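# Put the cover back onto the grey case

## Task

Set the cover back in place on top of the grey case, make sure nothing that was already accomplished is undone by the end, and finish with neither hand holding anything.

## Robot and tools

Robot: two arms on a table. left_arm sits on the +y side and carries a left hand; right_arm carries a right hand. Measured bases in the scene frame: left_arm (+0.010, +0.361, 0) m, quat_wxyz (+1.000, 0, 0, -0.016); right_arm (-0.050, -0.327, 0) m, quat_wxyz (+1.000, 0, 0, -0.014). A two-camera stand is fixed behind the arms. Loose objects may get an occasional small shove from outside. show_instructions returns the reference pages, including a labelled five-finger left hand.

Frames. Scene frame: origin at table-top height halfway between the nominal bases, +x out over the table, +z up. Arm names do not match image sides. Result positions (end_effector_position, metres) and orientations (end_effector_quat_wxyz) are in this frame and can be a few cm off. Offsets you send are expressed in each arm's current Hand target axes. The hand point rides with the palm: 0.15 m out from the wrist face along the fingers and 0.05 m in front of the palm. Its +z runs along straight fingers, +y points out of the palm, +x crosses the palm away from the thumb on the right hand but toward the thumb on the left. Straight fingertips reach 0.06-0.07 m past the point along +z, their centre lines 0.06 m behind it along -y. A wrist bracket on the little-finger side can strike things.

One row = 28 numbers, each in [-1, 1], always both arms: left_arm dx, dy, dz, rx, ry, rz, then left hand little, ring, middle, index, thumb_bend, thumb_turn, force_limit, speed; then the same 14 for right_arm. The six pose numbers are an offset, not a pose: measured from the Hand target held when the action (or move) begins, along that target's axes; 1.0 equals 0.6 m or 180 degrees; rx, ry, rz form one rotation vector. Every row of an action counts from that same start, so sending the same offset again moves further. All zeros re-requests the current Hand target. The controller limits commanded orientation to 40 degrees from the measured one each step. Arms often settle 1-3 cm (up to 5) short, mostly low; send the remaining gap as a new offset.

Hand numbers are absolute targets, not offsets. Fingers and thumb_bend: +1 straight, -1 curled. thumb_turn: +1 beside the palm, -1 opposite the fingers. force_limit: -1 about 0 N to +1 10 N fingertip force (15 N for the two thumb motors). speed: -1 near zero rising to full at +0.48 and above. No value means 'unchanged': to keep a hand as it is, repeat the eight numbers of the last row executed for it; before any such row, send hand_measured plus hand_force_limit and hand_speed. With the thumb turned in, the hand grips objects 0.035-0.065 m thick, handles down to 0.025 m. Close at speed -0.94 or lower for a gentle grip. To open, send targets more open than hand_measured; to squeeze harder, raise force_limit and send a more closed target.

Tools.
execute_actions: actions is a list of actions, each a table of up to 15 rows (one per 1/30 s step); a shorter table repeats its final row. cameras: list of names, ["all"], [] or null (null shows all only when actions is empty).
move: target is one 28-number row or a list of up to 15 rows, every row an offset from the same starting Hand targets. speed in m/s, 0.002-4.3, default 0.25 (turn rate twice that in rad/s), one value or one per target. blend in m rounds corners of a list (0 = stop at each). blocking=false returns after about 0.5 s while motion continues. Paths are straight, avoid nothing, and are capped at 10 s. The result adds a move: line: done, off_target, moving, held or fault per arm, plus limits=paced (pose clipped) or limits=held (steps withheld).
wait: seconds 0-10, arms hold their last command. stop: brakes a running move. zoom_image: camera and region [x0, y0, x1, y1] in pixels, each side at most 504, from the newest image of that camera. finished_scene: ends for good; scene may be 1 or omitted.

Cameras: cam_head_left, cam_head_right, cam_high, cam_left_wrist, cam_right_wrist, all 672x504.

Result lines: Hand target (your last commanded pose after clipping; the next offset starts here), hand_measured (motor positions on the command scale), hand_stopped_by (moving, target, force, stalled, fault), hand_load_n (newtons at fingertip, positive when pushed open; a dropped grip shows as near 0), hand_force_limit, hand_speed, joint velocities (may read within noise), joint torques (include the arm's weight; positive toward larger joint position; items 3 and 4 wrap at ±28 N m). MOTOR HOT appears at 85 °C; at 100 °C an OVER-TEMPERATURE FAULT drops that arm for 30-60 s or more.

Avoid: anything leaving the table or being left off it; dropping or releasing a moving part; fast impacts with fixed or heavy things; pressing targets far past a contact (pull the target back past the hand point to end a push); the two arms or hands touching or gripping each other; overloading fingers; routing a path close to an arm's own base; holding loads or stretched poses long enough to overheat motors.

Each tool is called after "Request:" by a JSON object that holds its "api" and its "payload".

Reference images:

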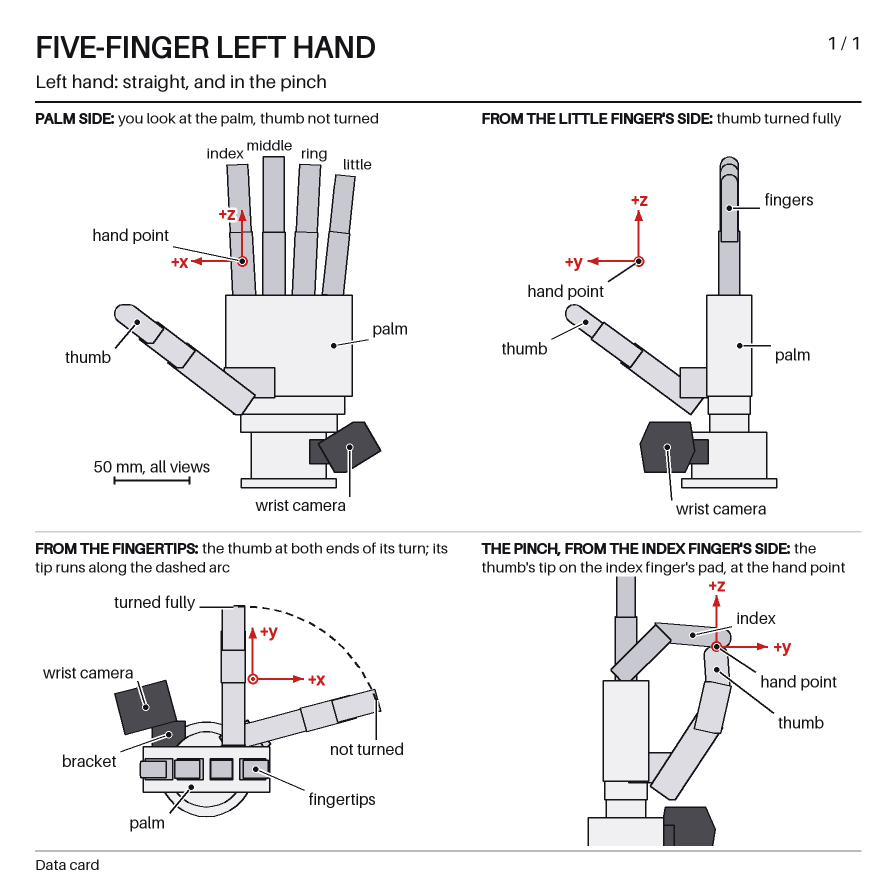

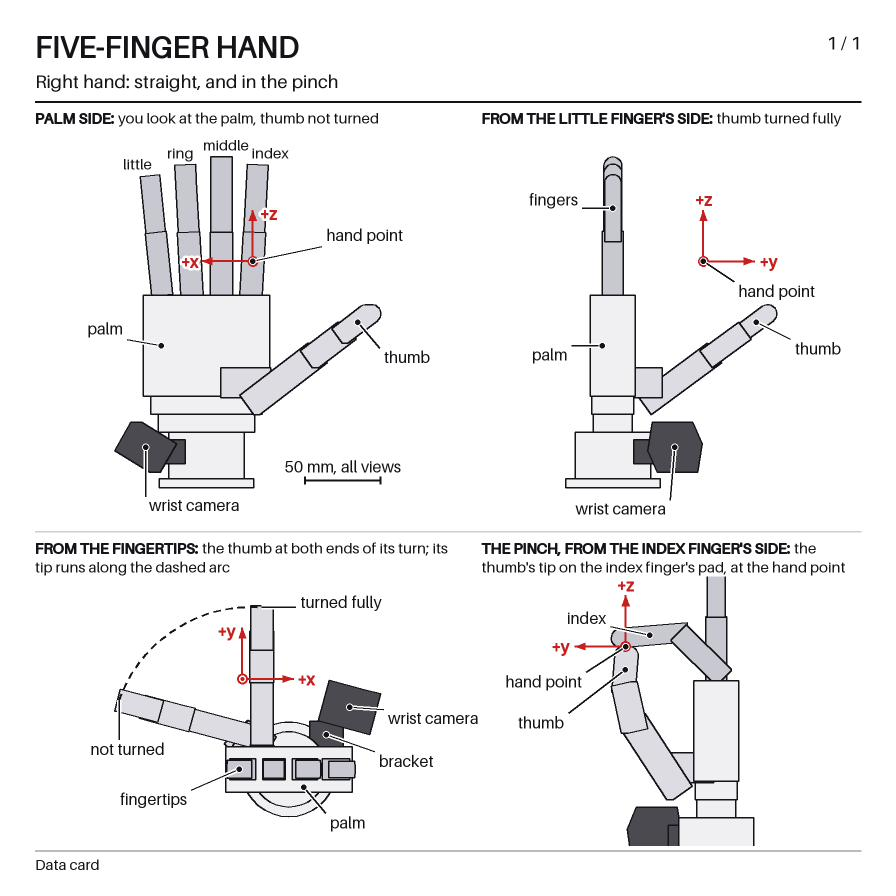

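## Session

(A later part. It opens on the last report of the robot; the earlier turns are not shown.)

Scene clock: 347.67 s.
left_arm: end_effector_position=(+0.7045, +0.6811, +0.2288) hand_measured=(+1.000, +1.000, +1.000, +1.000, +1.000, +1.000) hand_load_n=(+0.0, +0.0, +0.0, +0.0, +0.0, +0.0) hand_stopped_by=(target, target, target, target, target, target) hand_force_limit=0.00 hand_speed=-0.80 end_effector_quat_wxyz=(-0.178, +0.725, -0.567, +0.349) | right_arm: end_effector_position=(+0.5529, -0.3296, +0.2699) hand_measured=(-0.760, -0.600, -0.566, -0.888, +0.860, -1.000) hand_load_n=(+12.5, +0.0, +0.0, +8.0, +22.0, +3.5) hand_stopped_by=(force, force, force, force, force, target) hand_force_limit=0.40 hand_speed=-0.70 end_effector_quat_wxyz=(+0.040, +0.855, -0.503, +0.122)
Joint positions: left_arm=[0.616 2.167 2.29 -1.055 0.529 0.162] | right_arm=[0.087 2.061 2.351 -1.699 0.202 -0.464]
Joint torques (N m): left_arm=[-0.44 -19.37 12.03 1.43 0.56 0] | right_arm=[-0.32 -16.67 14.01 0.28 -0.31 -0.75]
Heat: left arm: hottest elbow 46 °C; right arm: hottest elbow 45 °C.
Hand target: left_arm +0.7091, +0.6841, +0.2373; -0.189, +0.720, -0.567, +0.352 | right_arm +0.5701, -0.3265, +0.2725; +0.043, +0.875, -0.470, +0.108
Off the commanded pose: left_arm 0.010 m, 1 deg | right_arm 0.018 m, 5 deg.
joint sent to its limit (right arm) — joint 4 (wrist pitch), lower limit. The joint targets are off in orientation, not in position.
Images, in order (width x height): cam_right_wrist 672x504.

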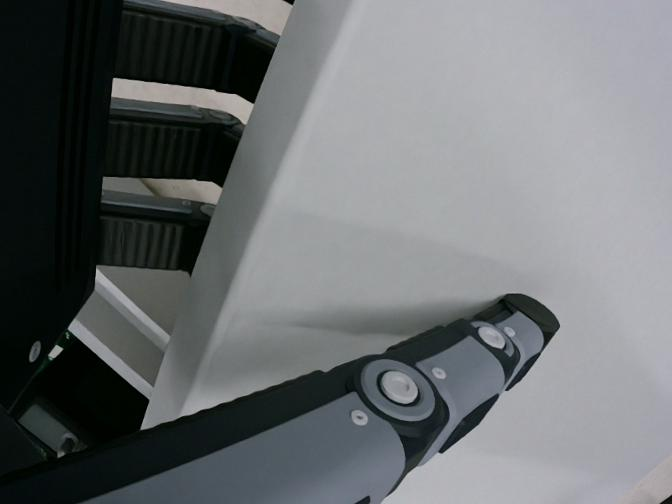

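Request:
{"api": "execute_actions", "payload": {"actions": [[[0,0,0,0,0,0,1,1,1,1,1,1,0,-0.8,0,0,0,0,0,0,-0.9,-0.9,-0.9,-0.9,1.0,-1,0.4,-0.6]]], "cameras": ["cam_head_left","cam_high","cam_right_wrist"]}}

Scene clock: 348.57 s.
left_arm: end_effector_position=(+0.7045, +0.6811, +0.2288) hand_measured=(+1.000, +1.000, +1.000, +1.000, +1.000, +1.000) hand_load_n=(+0.0, +0.0, +0.0, +0.0, +0.0, -0.5) hand_stopped_by=(target, target, target, target, target, target) hand_force_limit=0.00 hand_speed=-0.80 end_effector_quat_wxyz=(-0.178, +0.725, -0.567, +0.349) | right_arm: end_effector_position=(+0.5568, -0.3308, +0.2642) hand_measured=(-0.760, -0.600, -0.566, -0.890, +1.000, -1.000) hand_load_n=(+0.0, +0.0, +0.0, +3.0, +1.0, +5.0) hand_stopped_by=(force, force, force, force, target, target) hand_force_limit=0.40 hand_speed=-0.60 end_effector_quat_wxyz=(+0.041, +0.866, -0.484, +0.117)
Joint positions: left_arm=[0.616 2.167 2.29 -1.055 0.529 0.162] | right_arm=[0.087 2.077 2.361 -1.699 0.194 -0.508]
Joint torques (N m): left_arm=[-0.21 -20.31 11.95 1.4 0.53 0.01] | right_arm=[-0.26 -18.02 13.26 0.27 0 -0.34]
Heat: left arm: hottest elbow 46 °C; right arm: hottest elbow 45 °C.
Hand target: left_arm +0.7091, +0.6841, +0.2373; -0.189, +0.720, -0.567, +0.352 | right_arm +0.5701, -0.3264, +0.2726; +0.043, +0.875, -0.470, +0.108
Off the commanded pose: left_arm 0.010 m, 1 deg | right_arm 0.016 m, 2 deg.
joint sent to its limit (right arm) — joint 4 (wrist pitch), lower limit. The joint targets are off in orientation, not in position.
Images, in order (width x height): cam_head_left 672x504, cam_high 672x504, cam_right_wrist 672x504.

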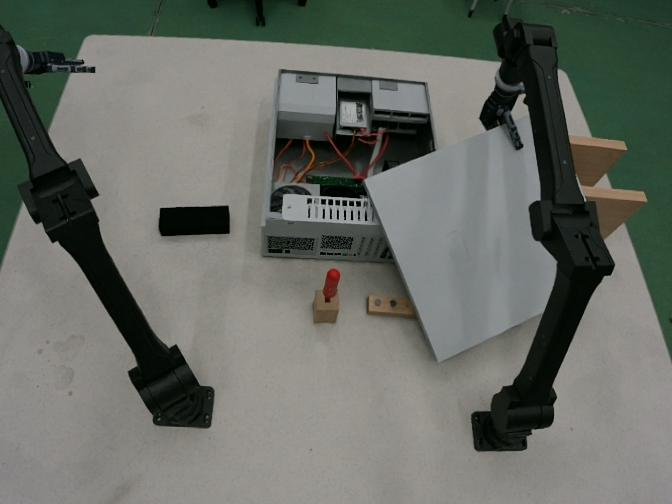

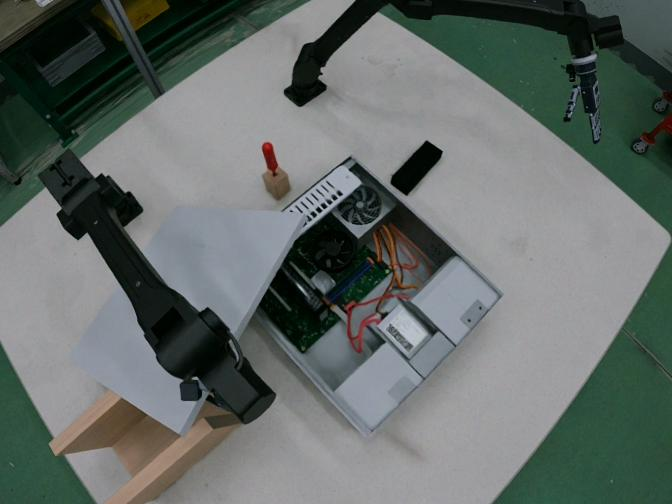

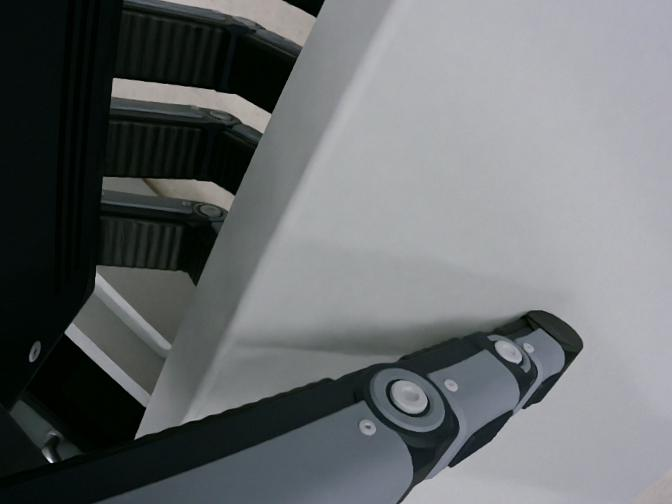

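Request:
{"api": "zoom_image", "payload": {"camera": "cam_high", "region": [40, 150, 360, 450]}}

Request:
{"api": "zoom_image", "payload": {"camera": "cam_head_left", "region": [330, 60, 640, 380]}}

Scaled by 1.575 from the camera's 672x504 image, which has a finer 960x720 frame.

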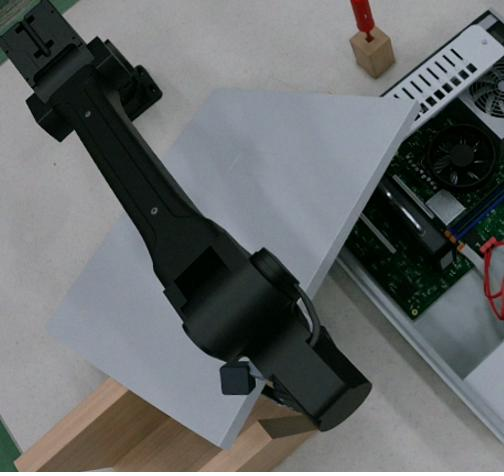

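Scaled by 1.575 from the camera's 672x504 image, which has a finer 960x720 frame.

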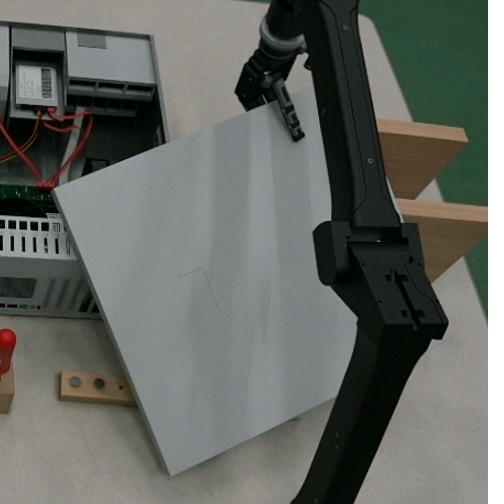

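Request:
{"api": "move", "payload": {"target": [0,0,0,0,0,0,1,1,1,1,1,1,0,-0.8,-0.0204,0.0152,0.0462,0,0,0,-0.9,-0.9,-0.9,-0.9,1.0,-1,0.4,-0.6], "speed": 0.05, "cameras": ["cam_head_left","cam_right_wrist"]}}

Scene clock: 351.60 s.
left_arm: end_effector_position=(+0.7045, +0.6811, +0.2288) hand_measured=(+1.000, +1.000, +1.000, +1.000, +1.000, +1.000) hand_load_n=(+0.0, +0.0, +0.0, +0.0, +0.5, -0.5) hand_stopped_by=(target, target, target, target, target, target) hand_force_limit=0.00 hand_speed=-0.80 end_effector_quat_wxyz=(-0.178, +0.725, -0.567, +0.349) | right_arm: end_effector_position=(+0.5512, -0.3315, +0.2538) hand_measured=(-0.760, -0.600, -0.566, -0.890, +1.000, -1.000) hand_load_n=(+1.5, +0.5, +0.0, +1.5, +1.0, +2.0) hand_stopped_by=(force, force, force, force, target, target) hand_force_limit=0.40 hand_speed=-0.60 end_effector_quat_wxyz=(+0.049, +0.869, -0.480, +0.104)
Joint positions: left_arm=[0.616 2.167 2.29 -1.055 0.529 0.162] | right_arm=[0.087 2.074 2.325 -1.696 0.194 -0.514]
Joint torques (N m): left_arm=[-0.85 -20.01 12.15 1.31 0.5 0] | right_arm=[-0.38 -19.02 7.56 1.91 -0.08 -0.19]
Heat: left arm: hottest elbow 46 °C; right arm: hottest elbow 45 °C.
Hand target: left_arm +0.7091, +0.6841, +0.2373; -0.189, +0.720, -0.567, +0.352 | right_arm +0.5601, -0.3264, +0.2425; +0.043, +0.875, -0.470, +0.108
Off the commanded pose: left_arm 0.010 m, 1 deg | right_arm 0.015 m, 2 deg.
move: off_target (right_arm)
Images, in order (width x height): cam_head_left 672x504, cam_right_wrist 672x504.

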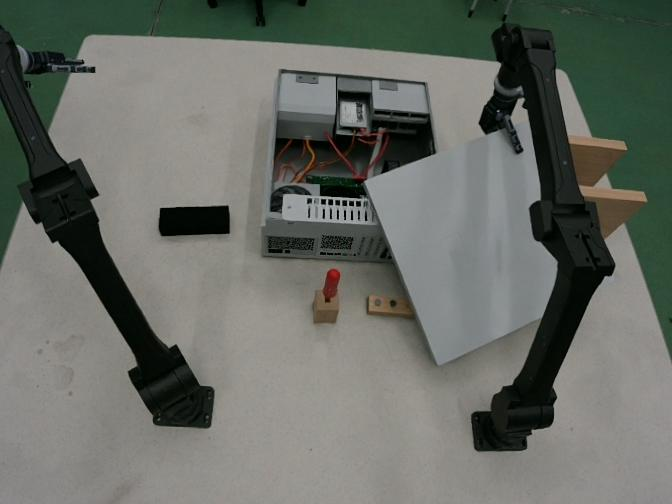

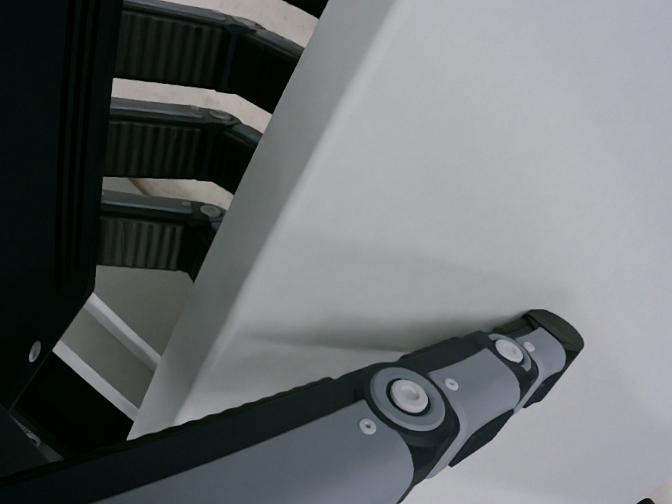

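Request:
{"api": "move", "payload": {"target": [0,0,0,0,0,0,1,1,1,1,1,1,0,-0.8,0.0387,-0.0558,-0.003,0,0,0,-0.9,-0.9,-0.9,-0.9,1.0,-1,0.4,-0.6], "speed": 0.05, "cameras": ["cam_head_left","cam_right_wrist","cam_high"]}}

Scene clock: 357.50 s.
left_arm: end_effector_position=(+0.7045, +0.6811, +0.2288) hand_measured=(+1.000, +1.000, +1.000, +1.000, +1.000, +1.000) hand_load_n=(+0.0, +0.0, +0.0, +0.0, +0.0, +0.0) hand_stopped_by=(target, target, target, target, target, target) hand_force_limit=0.00 hand_speed=-0.80 end_effector_quat_wxyz=(-0.178, +0.725, -0.567, +0.349) | right_arm: end_effector_position=(+0.5780, -0.3280, +0.2653) hand_measured=(-0.758, -0.600, -0.566, -0.888, +1.000, -1.000) hand_load_n=(+23.5, -0.5, +0.0, +14.5, +8.5, +0.0) hand_stopped_by=(force, force, force, force, target, target) hand_force_limit=0.40 hand_speed=-0.60 end_effector_quat_wxyz=(+0.034, +0.874, -0.465, +0.133)
Joint positions: left_arm=[0.616 2.167 2.29 -1.055 0.529 0.162] | right_arm=[0.095 2.129 2.451 -1.699 0.197 -0.545]
Joint torques (N m): left_arm=[-0.73 -19.72 12.16 1.28 0.51 0.01] | right_arm=[-1.03 -14.86 14.53 0.35 -0.11 -0.04]
Heat: left arm: hottest elbow 46 °C; right arm: hottest elbow 45 °C.
Hand target: left_arm +0.7091, +0.6841, +0.2373; -0.189, +0.720, -0.567, +0.352 | right_arm +0.6001, -0.3263, +0.2505; +0.043, +0.875, -0.470, +0.108
Off the commanded pose: left_arm 0.010 m, 1 deg | right_arm 0.027 m, 3 deg.
joint sent to its limit (right arm) — joint 4 (wrist pitch), lower limit. The joint targets are off in orientation, not in position.
move: off_target (right_arm)
Images, in order (width x height): cam_head_left 672x504, cam_high 672x504, cam_right_wrist 672x504.

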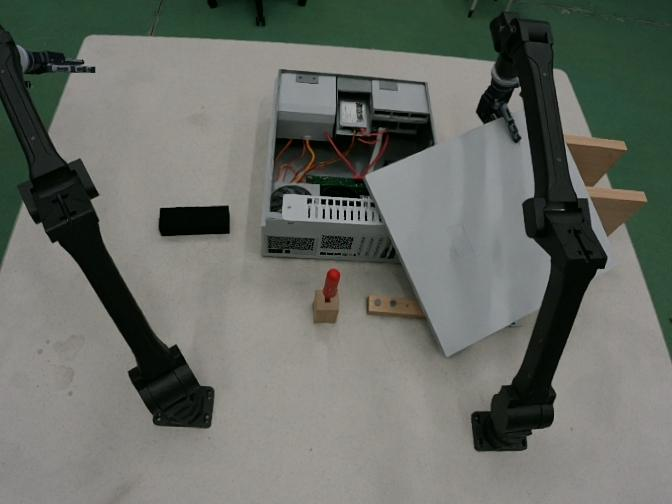

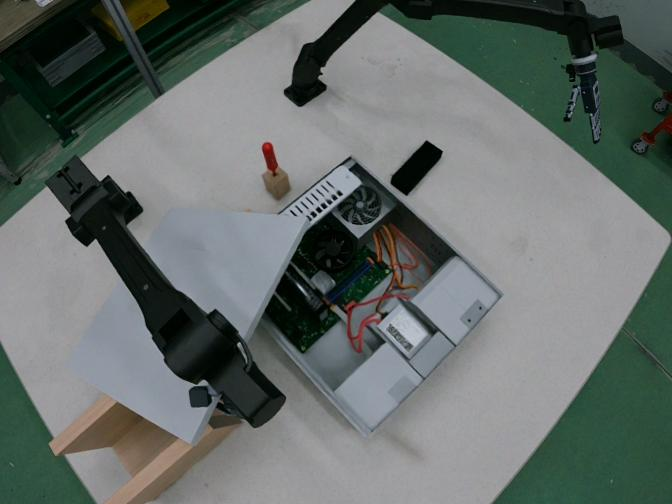

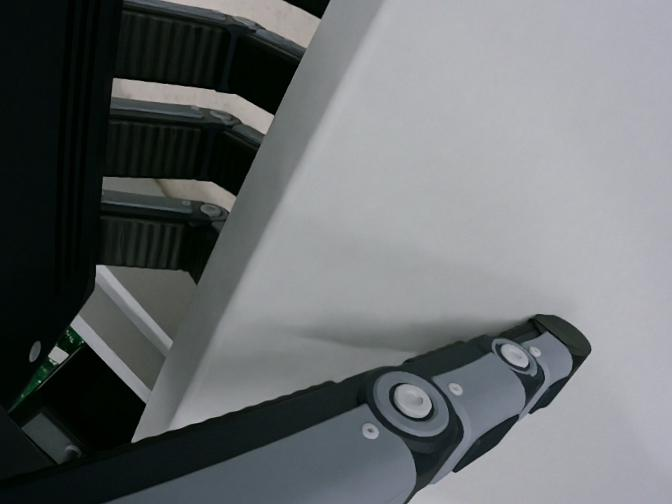

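Request:
{"api": "zoom_image", "payload": {"camera": "cam_head_left", "region": [340, 160, 640, 380]}}

Request:
{"api": "zoom_image", "payload": {"camera": "cam_high", "region": [40, 180, 340, 450]}}

Scaled by 1.680 from the camera's 672x504 image, which has a finer 960x720 frame.

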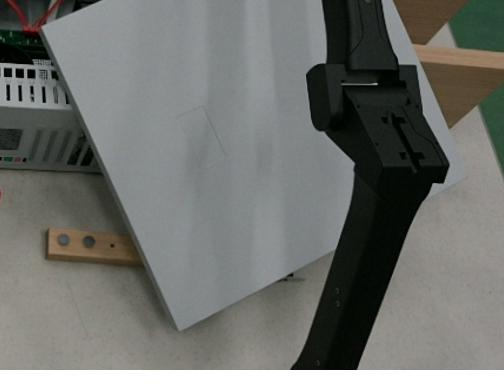

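Scaled by 1.680 from the camera's 672x504 image, which has a finer 960x720 frame.

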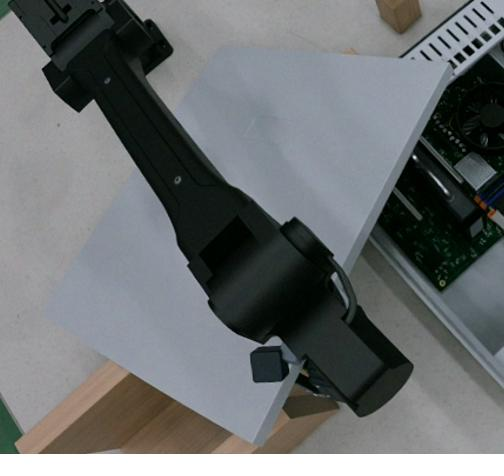

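Request:
{"api": "move", "payload": {"target": [0,0,0,0,0,0,1,1,1,1,1,1,0,-0.8,-0.0174,0.0322,-0.0059,0,0,0,-0.9,-0.9,-0.9,-0.9,1.0,-1,0.4,-0.6], "speed": 0.05, "cameras": ["cam_right_wrist"]}}

Scene clock: 362.17 s.
left_arm: end_effector_position=(+0.7045, +0.6811, +0.2288) hand_measured=(+1.000, +1.000, +1.000, +1.000, +1.000, +1.000) hand_load_n=(+0.0, +0.0, +0.0, +0.0, -0.5, +0.0) hand_stopped_by=(target, target, target, target, target, target) hand_force_limit=0.00 hand_speed=-0.80 end_effector_quat_wxyz=(-0.178, +0.725, -0.567, +0.349) | right_arm: end_effector_position=(+0.5754, -0.3282, +0.2711) hand_measured=(-0.758, -0.600, -0.566, -0.888, +1.000, -1.000) hand_load_n=(+12.5, +0.0, +0.0, +9.0, +4.5, -0.5) hand_stopped_by=(force, force, force, force, target, target) hand_force_limit=0.40 hand_speed=-0.60 end_effector_quat_wxyz=(+0.032, +0.874, -0.465, +0.136)
Joint positions: left_arm=[0.616 2.167 2.29 -1.055 0.529 0.162] | right_arm=[0.095 2.116 2.445 -1.699 0.197 -0.546]
Joint torques (N m): left_arm=[-0.62 -19.84 12.07 1.48 0.55 0.02] | right_arm=[-1.08 -17.96 7.94 0.38 -0.16 0.02]
Heat: left arm: hottest elbow 46 °C; right arm: hottest elbow 46 °C.
Hand target: left_arm +0.7091, +0.6841, +0.2373; -0.189, +0.720, -0.567, +0.352 | right_arm +0.5779, -0.3279, +0.2511; +0.043, +0.875, -0.470, +0.108
Off the commanded pose: left_arm 0.010 m, 1 deg | right_arm 0.020 m, 4 deg.
joint sent to its limit (right arm) — joint 4 (wrist pitch), lower limit. The joint targets still meet the commanded pose.
move: off_target (right_arm)
Images, in order (width x height): cam_right_wrist 672x504.

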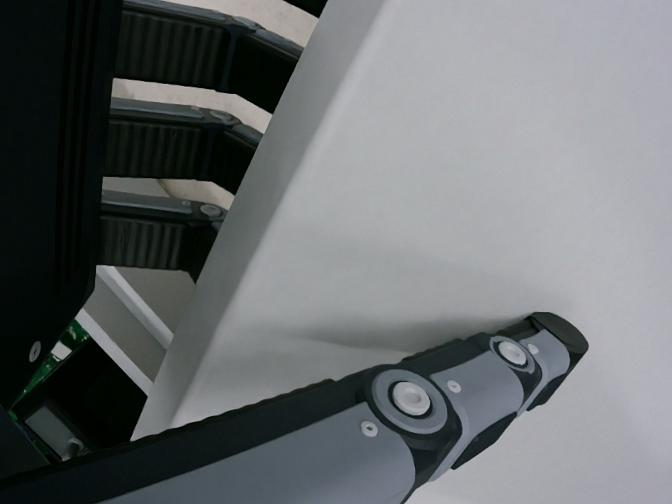

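Request:
{"api": "execute_actions", "payload": {"actions": [[[0,0,0,0,0,0,1,1,1,1,1,1,0,-0.8,0,0,0,0,0,0,-0.5,-0.4,-0.4,-0.5,1.0,-1,0.4,-0.5]],[[0,0,0,0,0,0,1,1,1,1,1,1,0,-0.8,0,0,0,0,0,0,0.1,0.1,0.1,0.1,1.0,-1,0.4,-0.4]],[[0,0,0,0,0,0,1,1,1,1,1,1,0,-0.8,0,0,0,0,0,0,0.1,0.1,0.1,0.1,1.0,-1,0.4,-0.4]]], "cameras": ["cam_right_wrist","cam_head_left"]}}

Scene clock: 364.47 s.
left_arm: end_effector_position=(+0.7045, +0.6811, +0.2288) hand_measured=(+1.000, +1.000, +1.000, +1.000, +1.000, +1.000) hand_load_n=(+0.0, +0.0, +0.0, +0.0, +0.0, +0.0) hand_stopped_by=(target, target, target, target, target, target) hand_force_limit=0.00 hand_speed=-0.80 end_effector_quat_wxyz=(-0.178, +0.725, -0.567, +0.349) | right_arm: end_effector_position=(+0.5771, -0.3272, +0.2633) hand_measured=(+0.100, +0.100, +0.100, +0.100, +1.000, -1.000) hand_load_n=(+0.0, +0.0, +0.0, +0.0, +0.5, +0.5) hand_stopped_by=(target, target, target, target, target, target) hand_force_limit=0.40 hand_speed=-0.40 end_effector_quat_wxyz=(+0.033, +0.875, -0.465, +0.130)
Joint positions: left_arm=[0.616 2.167 2.29 -1.055 0.529 0.162] | right_arm=[0.095 2.128 2.445 -1.699 0.193 -0.545]
Joint torques (N m): left_arm=[-1.61 -20.13 11.96 1.13 0.49 0] | right_arm=[-1.2 -18.96 8.01 0.35 0 0.01]
Heat: left arm: hottest elbow 46 °C; right arm: hottest elbow 45 °C.
Hand target: left_arm +0.7091, +0.6841, +0.2373; -0.189, +0.720, -0.567, +0.352 | right_arm +0.5779, -0.3279, +0.2511; +0.043, +0.875, -0.470, +0.108
Off the commanded pose: left_arm 0.010 m, 1 deg | right_arm 0.012 m, 3 deg.
joint sent to its limit (right arm) — joint 4 (wrist pitch), lower limit. The joint targets still meet the commanded pose.
Images, in order (width x height): cam_head_left 672x504, cam_right_wrist 672x504.

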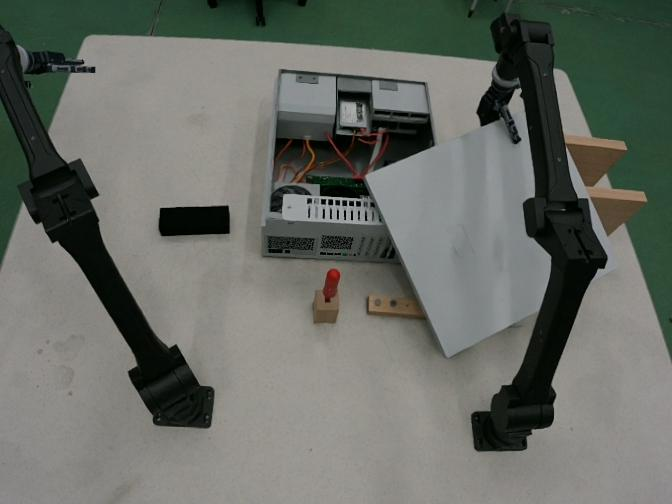

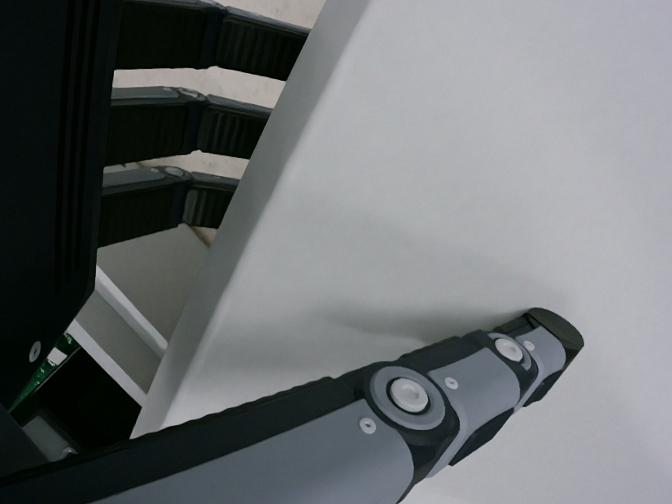

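Request:
{"api": "move", "payload": {"target": [[0,0,0,0,0,0,1,1,1,1,1,1,0,-0.8,0,0,0,0,0,0,0.1,0.1,0.1,0.1,1.0,1,0.0,0.0],[0,0,0,0,0,0,1,1,1,1,1,1,0,-0.8,0.0193,-0.0939,-0.0118,0.0452,0.0308,0.0098,0.1,0.1,0.1,0.1,1.0,1,0.0,0.0]], "speed": 0.08, "cameras": ["cam_right_wrist","cam_head_left"]}}

Scene clock: 370.43 s.
left_arm: end_effector_position=(+0.7045, +0.6811, +0.2288) hand_measured=(+1.000, +1.000, +1.000, +1.000, +1.000, +1.000) hand_load_n=(+0.0, +0.0, +0.0, +0.0, -0.5, -0.5) hand_stopped_by=(target, target, target, target, target, target) hand_force_limit=0.00 hand_speed=-0.80 end_effector_quat_wxyz=(-0.178, +0.725, -0.567, +0.349) | right_arm: end_effector_position=(+0.6217, -0.3113, +0.2413) hand_measured=(+0.100, +0.100, +0.100, +0.100, +1.000, +1.000) hand_load_n=(+0.0, +0.0, +0.0, +0.0, +0.0, +0.0) hand_stopped_by=(target, target, target, target, target, target) hand_force_limit=0.00 hand_speed=0.00 end_effector_quat_wxyz=(+0.016, +0.869, -0.468, +0.162)
Joint positions: left_arm=[0.616 2.167 2.29 -1.055 0.529 0.162] | right_arm=[0.115 2.234 2.571 -1.651 0.204 -0.522]
Joint torques (N m): left_arm=[-0.09 -20.54 12.22 1.5 0.53 0.06] | right_arm=[-0.26 -21.3 13.29 0.36 0.32 0.1]
Heat: left arm: hottest elbow 46 °C; right arm: hottest elbow 45 °C.
Hand target: left_arm +0.7091, +0.6841, +0.2373; -0.189, +0.720, -0.567, +0.352 | right_arm +0.6299, -0.3049, +0.2619; +0.002, +0.862, -0.472, +0.184
Off the commanded pose: left_arm 0.010 m, 1 deg | right_arm 0.023 m, 3 deg.
move: off_target (right_arm)
Images, in order (width x height): cam_head_left 672x504, cam_right_wrist 672x504.

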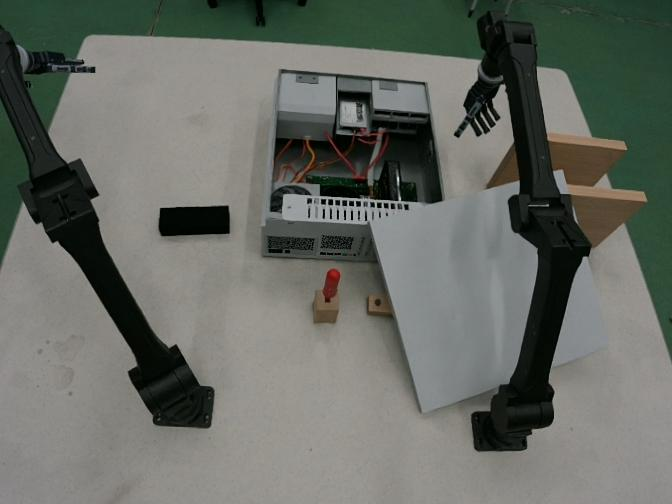

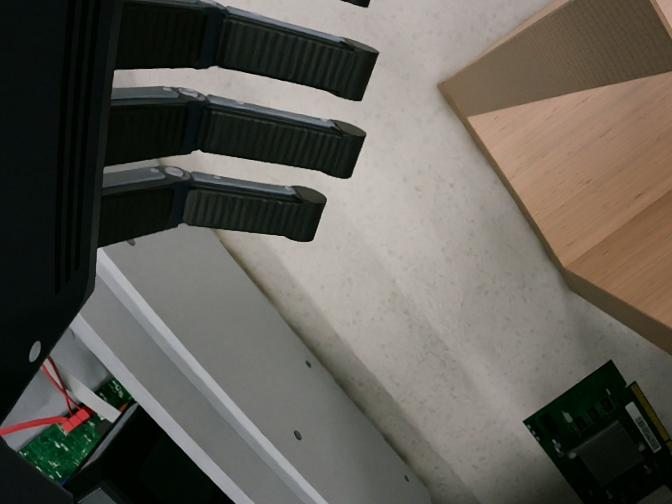

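Request:
{"api": "move", "payload": {"target": [[0,0,0,0,0,0,1,1,1,1,1,1,0,-0.8,0.0303,0.0198,-0.154,0,0,0,0.1,0.1,0.1,0.1,1.0,1,0.0,0.0],[0,0,0,0,0,0,1,1,1,1,1,1,0,-0.8,0.0122,0.1733,-0.3633,-0.0835,-0.0853,0.1789,0.1,0.1,0.1,0.1,1.0,1,0.0,0.0],[0,0,0,0,0,0,1,1,1,1,1,1,0,-0.8,0.0535,0.4877,-0.4068,-0.1326,-0.0249,0.5626,0.1,0.1,0.1,0.1,1.0,1,0.0,0.0]], "speed": 0.25, "blend": 0.04, "cameras": ["cam_head_left","cam_high"]}}

Scene clock: 380.53 s.
left_arm: end_effector_position=(+0.7045, +0.6811, +0.2288) hand_measured=(+1.000, +1.000, +1.000, +1.000, +1.000, +1.000) hand_load_n=(+0.0, +0.0, +0.0, +0.0, +0.0, +0.0) hand_stopped_by=(target, target, target, target, target, target) hand_force_limit=0.00 hand_speed=-0.80 end_effector_quat_wxyz=(-0.178, +0.725, -0.567, +0.349) | right_arm: end_effector_position=(+0.3347, -0.4488, +0.4486) hand_measured=(+0.100, +0.100, +0.100, +0.100, +1.000, +1.000) hand_load_n=(+0.0, +0.0, +0.0, +0.0, +0.0, +0.0) hand_stopped_by=(target, target, target, target, target, target) hand_force_limit=0.00 hand_speed=0.00 end_effector_quat_wxyz=(+0.171, -0.175, +0.965, -0.098)
Joint positions: left_arm=[0.616 2.167 2.29 -1.055 0.529 0.162] | right_arm=[-0.464 1.3 1.816 -1.694 -0.058 0.731]
Joint torques (N m): left_arm=[-0.67 -20.13 12.11 1.37 0.55 0.05] | right_arm=[-1.67 -9.76 7.75 0.5 -0.22 0.13]
Heat: left arm: hottest elbow 47 °C; right arm: hottest elbow 44 °C.
Hand target: left_arm +0.7091, +0.6841, +0.2373; -0.189, +0.720, -0.567, +0.352 | right_arm +0.3302, -0.4500, +0.4501; +0.000, -0.174, +0.985, +0.000
Off the commanded pose: left_arm 0.010 m, 1 deg | right_arm 0.005 m, 23 deg.
joint sent to its limit (right arm) — joint 4 (wrist pitch), lower limit. The joint targets are off in orientation, not in position.
move: off_target (right_arm)
Images, in order (width x height): cam_head_left 672x504, cam_high 672x504.

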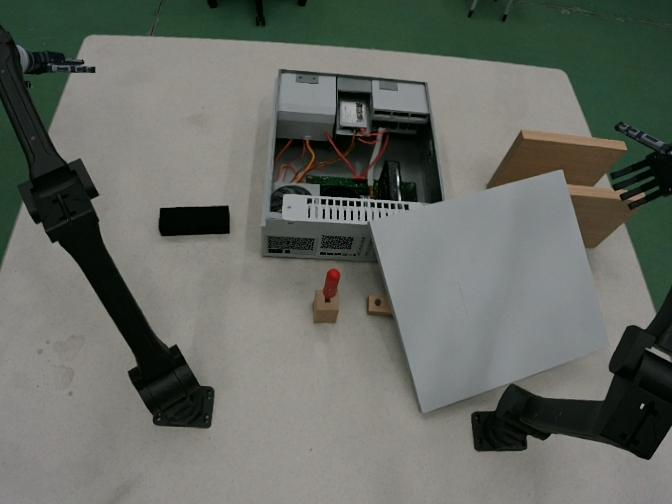

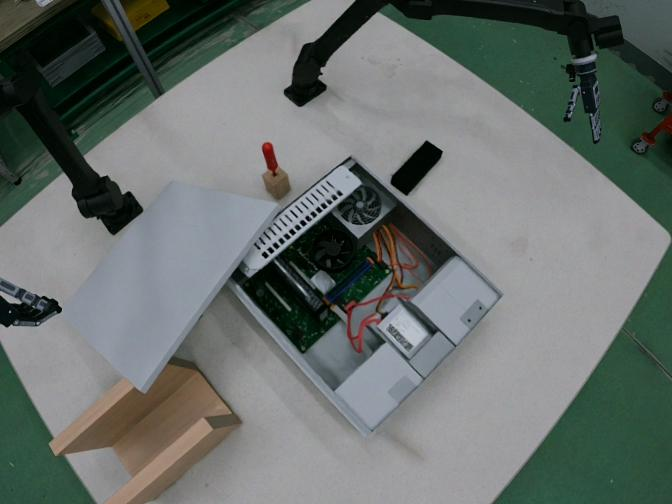

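Request:
{"api": "move", "payload": {"target": [0,0,0,0,0,0,1,1,1,1,1,1,0,-0.8,0.4233,-0.0412,0.2833,0,0,0.5256,0.0,0.0,0.0,0.0,1.0,1,0.0,0.0], "speed": 0.2, "cameras": ["cam_head_left","cam_right_wrist"]}}

Scene clock: 391.13 s.
left_arm: end_effector_position=(+0.7045, +0.6811, +0.2288) hand_measured=(+1.000, +1.000, +1.000, +1.000, +1.000, +1.000) hand_load_n=(+0.0, +0.0, +0.0, +0.0, +0.0, -0.5) hand_stopped_by=(target, target, target, target, target, target) hand_force_limit=0.00 hand_speed=-0.80 end_effector_quat_wxyz=(-0.178, +0.725, -0.567, +0.349) | right_arm: end_effector_position=(+0.1047, -0.5614, +0.2805) hand_measured=(+0.000, +0.000, +0.000, +0.000, +1.000, +1.000) hand_load_n=(+0.5, +0.0, +0.0, +0.0, +0.0, +0.0) hand_stopped_by=(target, target, target, target, target, target) hand_force_limit=0.00 hand_speed=0.00 end_effector_quat_wxyz=(+0.031, +0.593, +0.804, -0.012)
Joint positions: left_arm=[0.616 2.167 2.29 -1.055 0.529 0.162] | right_arm=[-1.174 0.923 1.111 -1.694 -0.013 1.64]
Joint torques (N m): left_arm=[-0.73 -19.96 12.07 1.24 0.48 0.02] | right_arm=[-1.67 -5.01 8.17 -0.03 0.06 0.12]
Heat: left arm: hottest elbow 47 °C; right arm: hottest elbow 43 °C.
Hand target: left_arm +0.7091, +0.6841, +0.2373; -0.189, +0.720, -0.567, +0.352 | right_arm +0.1000, -0.5602, +0.2801; +0.000, +0.606, +0.795, +0.000
Off the commanded pose: left_arm 0.010 m, 1 deg | right_arm 0.005 m, 4 deg.
joint sent to its limit (right arm) — joint 4 (wrist pitch), lower limit. The joint targets are off in orientation, not in position.
move: off_target (right_arm)
Images, in order (width x height): cam_head_left 672x504, cam_right_wrist 672x504.

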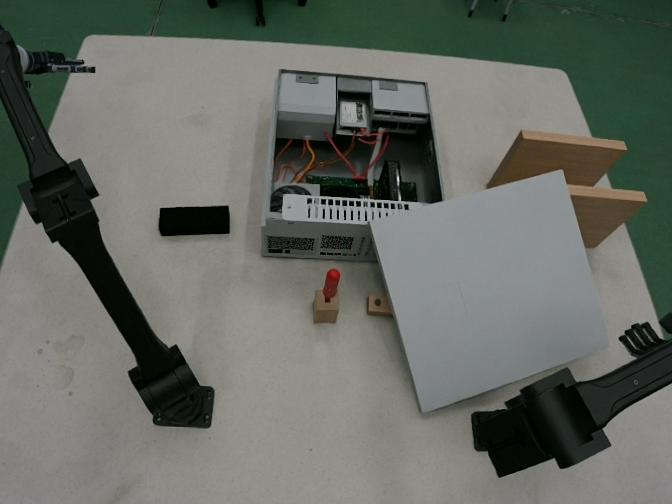

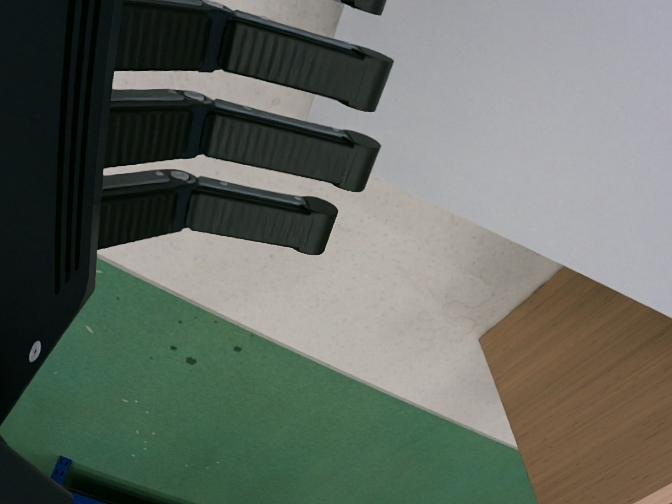

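Request:
{"api": "move", "payload": {"target": [0,0,0,0,0,0,1,1,1,1,1,1,0,-0.8,0.0413,-0.0233,0.30,0,0,0,0.0,0.0,0.0,0.0,1.0,1,0.0,0.0], "speed": 0.15, "cameras": ["cam_head_left","cam_right_wrist"]}}

Scene clock: 394.37 s.
left_arm: end_effector_position=(+0.7045, +0.6811, +0.2288) hand_measured=(+1.000, +1.000, +1.000, +1.000, +1.000, +1.000) hand_load_n=(+0.0, +0.0, +0.0, -0.5, +0.0, +0.0) hand_stopped_by=(target, target, target, target, target, target) hand_force_limit=0.00 hand_speed=-0.80 end_effector_quat_wxyz=(-0.178, +0.725, -0.567, +0.349) | right_arm: end_effector_position=(+0.0825, -0.5385, +0.1030) hand_measured=(+0.000, +0.000, +0.000, +0.000, +1.000, +1.000) hand_load_n=(+0.0, +0.0, +0.0, +0.0, +0.0, +0.0) hand_stopped_by=(target, target, target, target, target, target) hand_force_limit=0.00 hand_speed=0.00 end_effector_quat_wxyz=(+0.001, +0.607, +0.794, +0.001)
Joint positions: left_arm=[0.616 2.167 2.29 -1.055 0.529 0.162] | right_arm=[-1.218 0.899 0.639 -1.31 -0.002 1.63]
Joint torques (N m): left_arm=[-0.44 -19.66 11.96 1.4 0.49 0.07] | right_arm=[-1.85 -3.43 7.98 0.53 0.04 -0.16]
Heat: left arm: hottest elbow 47 °C; right arm: hottest elbow 42 °C.
Hand target: left_arm +0.7091, +0.6841, +0.2373; -0.189, +0.720, -0.567, +0.352 | right_arm +0.0800, -0.5400, +0.1000; +0.000, +0.606, +0.796, +0.000
Off the commanded pose: left_arm 0.010 m, 1 deg | right_arm 0.004 m, 0 deg.
move: done
Images, in order (width x height): cam_head_left 672x504, cam_right_wrist 672x504.

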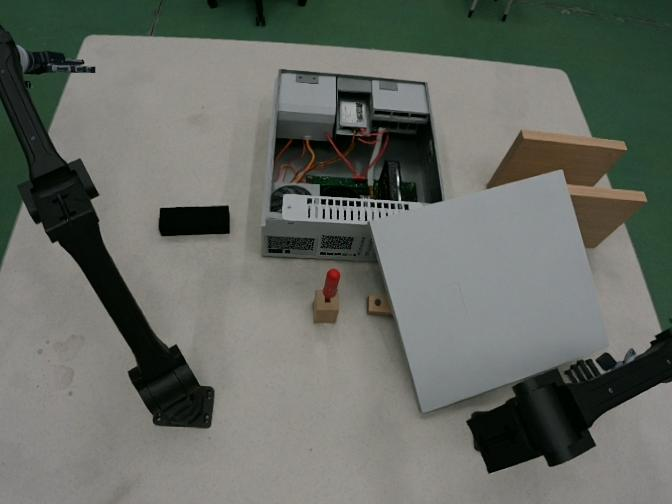

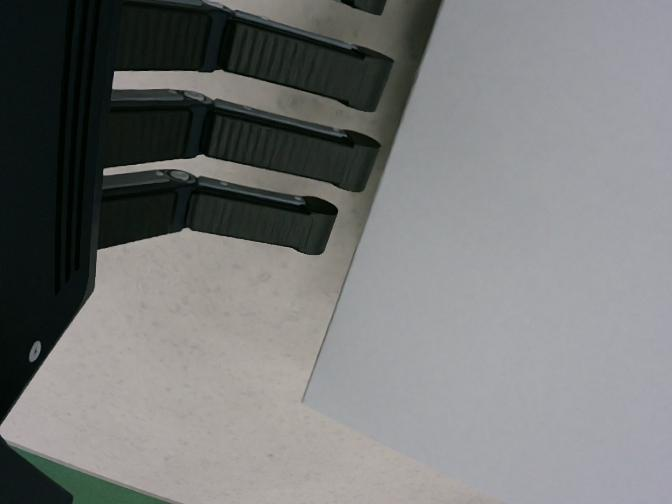

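Request:
{"api": "move", "payload": {"target": [0,0,0,0,0,0,1,1,1,1,1,1,0,-0.8,0,0,0.1083,0,0,0,0.0,0.0,0.0,0.0,1.0,1,0.0,0.0], "speed": 0.08, "cameras": ["cam_right_wrist"]}}

Scene clock: 396.70 s.
left_arm: end_effector_position=(+0.7045, +0.6811, +0.2288) hand_measured=(+1.000, +1.000, +1.000, +1.000, +1.000, +1.000) hand_load_n=(+0.0, +0.0, +0.0, +0.0, -0.5, -0.5) hand_stopped_by=(target, target, target, target, target, target) hand_force_limit=0.00 hand_speed=-0.80 end_effector_quat_wxyz=(-0.178, +0.725, -0.567, +0.349) | right_arm: end_effector_position=(+0.0827, -0.5395, +0.0382) hand_measured=(+0.000, +0.000, +0.000, +0.000, +1.000, +1.000) hand_load_n=(+0.0, +0.0, +0.0, +0.0, +0.0, +0.0) hand_stopped_by=(target, target, target, target, target, target) hand_force_limit=0.00 hand_speed=0.00 end_effector_quat_wxyz=(+0.001, +0.607, +0.794, +0.000)
Joint positions: left_arm=[0.616 2.167 2.29 -1.055 0.529 0.162] | right_arm=[-1.219 0.992 0.506 -1.082 -0.002 1.63]
Joint torques (N m): left_arm=[-0.79 -20.84 12.03 1.25 0.56 0] | right_arm=[-1.73 -3.84 7.27 0.61 0.04 -0.16]
Heat: left arm: hottest elbow 47 °C; right arm: hottest elbow 42 °C.
Hand target: left_arm +0.7091, +0.6841, +0.2373; -0.189, +0.720, -0.567, +0.352 | right_arm +0.0800, -0.5401, +0.0351; +0.000, +0.606, +0.796, +0.000
Off the commanded pose: left_arm 0.010 m, 1 deg | right_arm 0.004 m, 0 deg.
move: done
Images, in order (width x height): cam_right_wrist 672x504.

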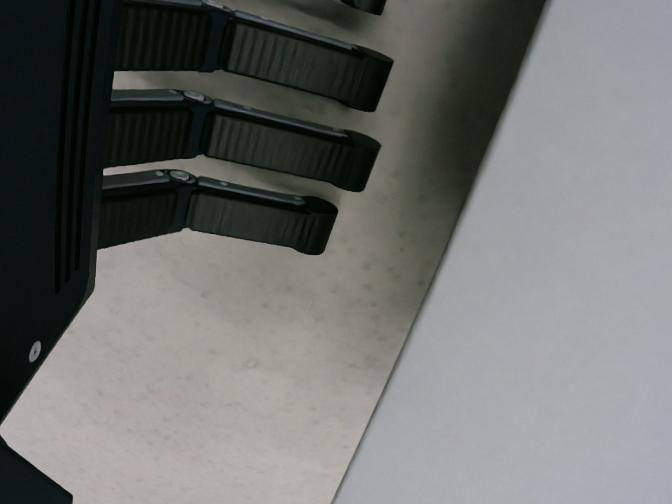

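Request:
{"api": "move", "payload": {"target": [0,0,0,0,0,0,1,1,1,1,1,1,0,-0.8,0,0.0917,0.004,0,0,0,0.0,0.0,0.0,0.0,1.0,1,0.0,0.0], "speed": 0.05, "cameras": ["cam_right_wrist","cam_head_left"]}}

Scene clock: 398.83 s.
left_arm: end_effector_position=(+0.7045, +0.6811, +0.2288) hand_measured=(+1.000, +1.000, +1.000, +1.000, +1.000, +1.000) hand_load_n=(+0.0, -0.5, +0.0, +0.0, +0.0, +0.0) hand_stopped_by=(target, target, target, target, target, target) hand_force_limit=0.00 hand_speed=-0.80 end_effector_quat_wxyz=(-0.178, +0.725, -0.567, +0.349) | right_arm: end_effector_position=(+0.1248, -0.5241, +0.0303) hand_measured=(+0.000, +0.000, +0.000, +0.000, +1.000, +1.000) hand_load_n=(+0.0, +0.0, +0.0, +0.0, +0.0, +0.5) hand_stopped_by=(target, target, target, target, target, target) hand_force_limit=0.00 hand_speed=0.00 end_effector_quat_wxyz=(-0.006, +0.616, +0.788, +0.001)
Joint positions: left_arm=[0.616 2.167 2.29 -1.055 0.529 0.162] | right_arm=[-0.997 1.029 0.506 -1.06 0.003 1.873]
Joint torques (N m): left_arm=[0.03 -20.01 12.14 1.11 0.54 0.02] | right_arm=[0.67 -4.07 8.24 0.58 -0.2 -0.07]
Heat: left arm: hottest elbow 47 °C; right arm: hottest elbow 42 °C.
Hand target: left_arm +0.7091, +0.6841, +0.2373; -0.189, +0.720, -0.567, +0.352 | right_arm +0.1330, -0.5255, +0.0327; +0.000, +0.606, +0.795, +0.000
Off the commanded pose: left_arm 0.010 m, 1 deg | right_arm 0.009 m, 2 deg.
move: done
Images, in order (width x height): cam_head_left 672x504, cam_right_wrist 672x504.

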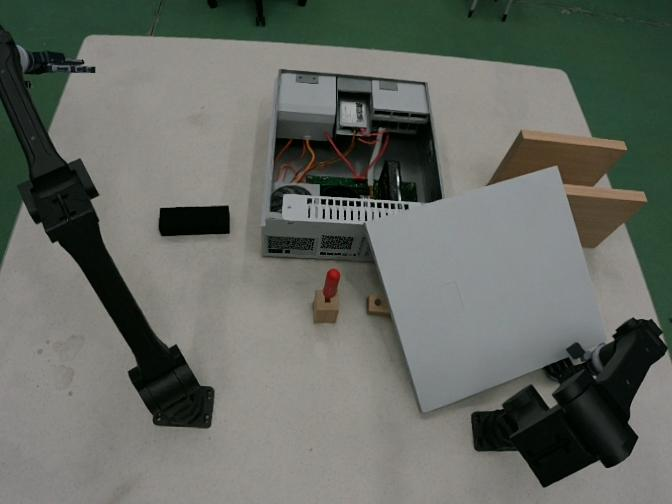

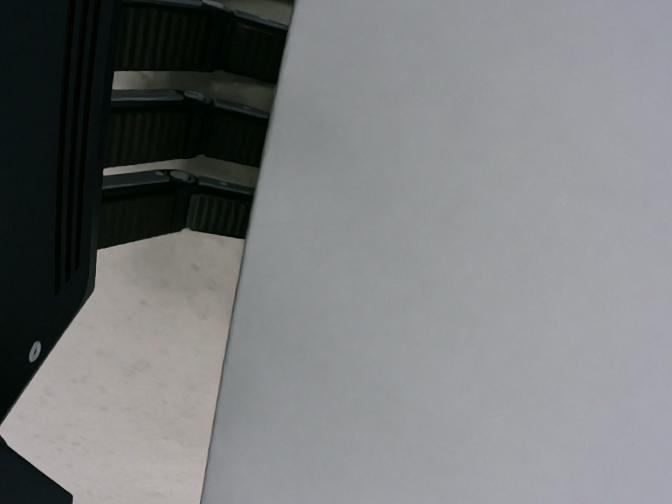

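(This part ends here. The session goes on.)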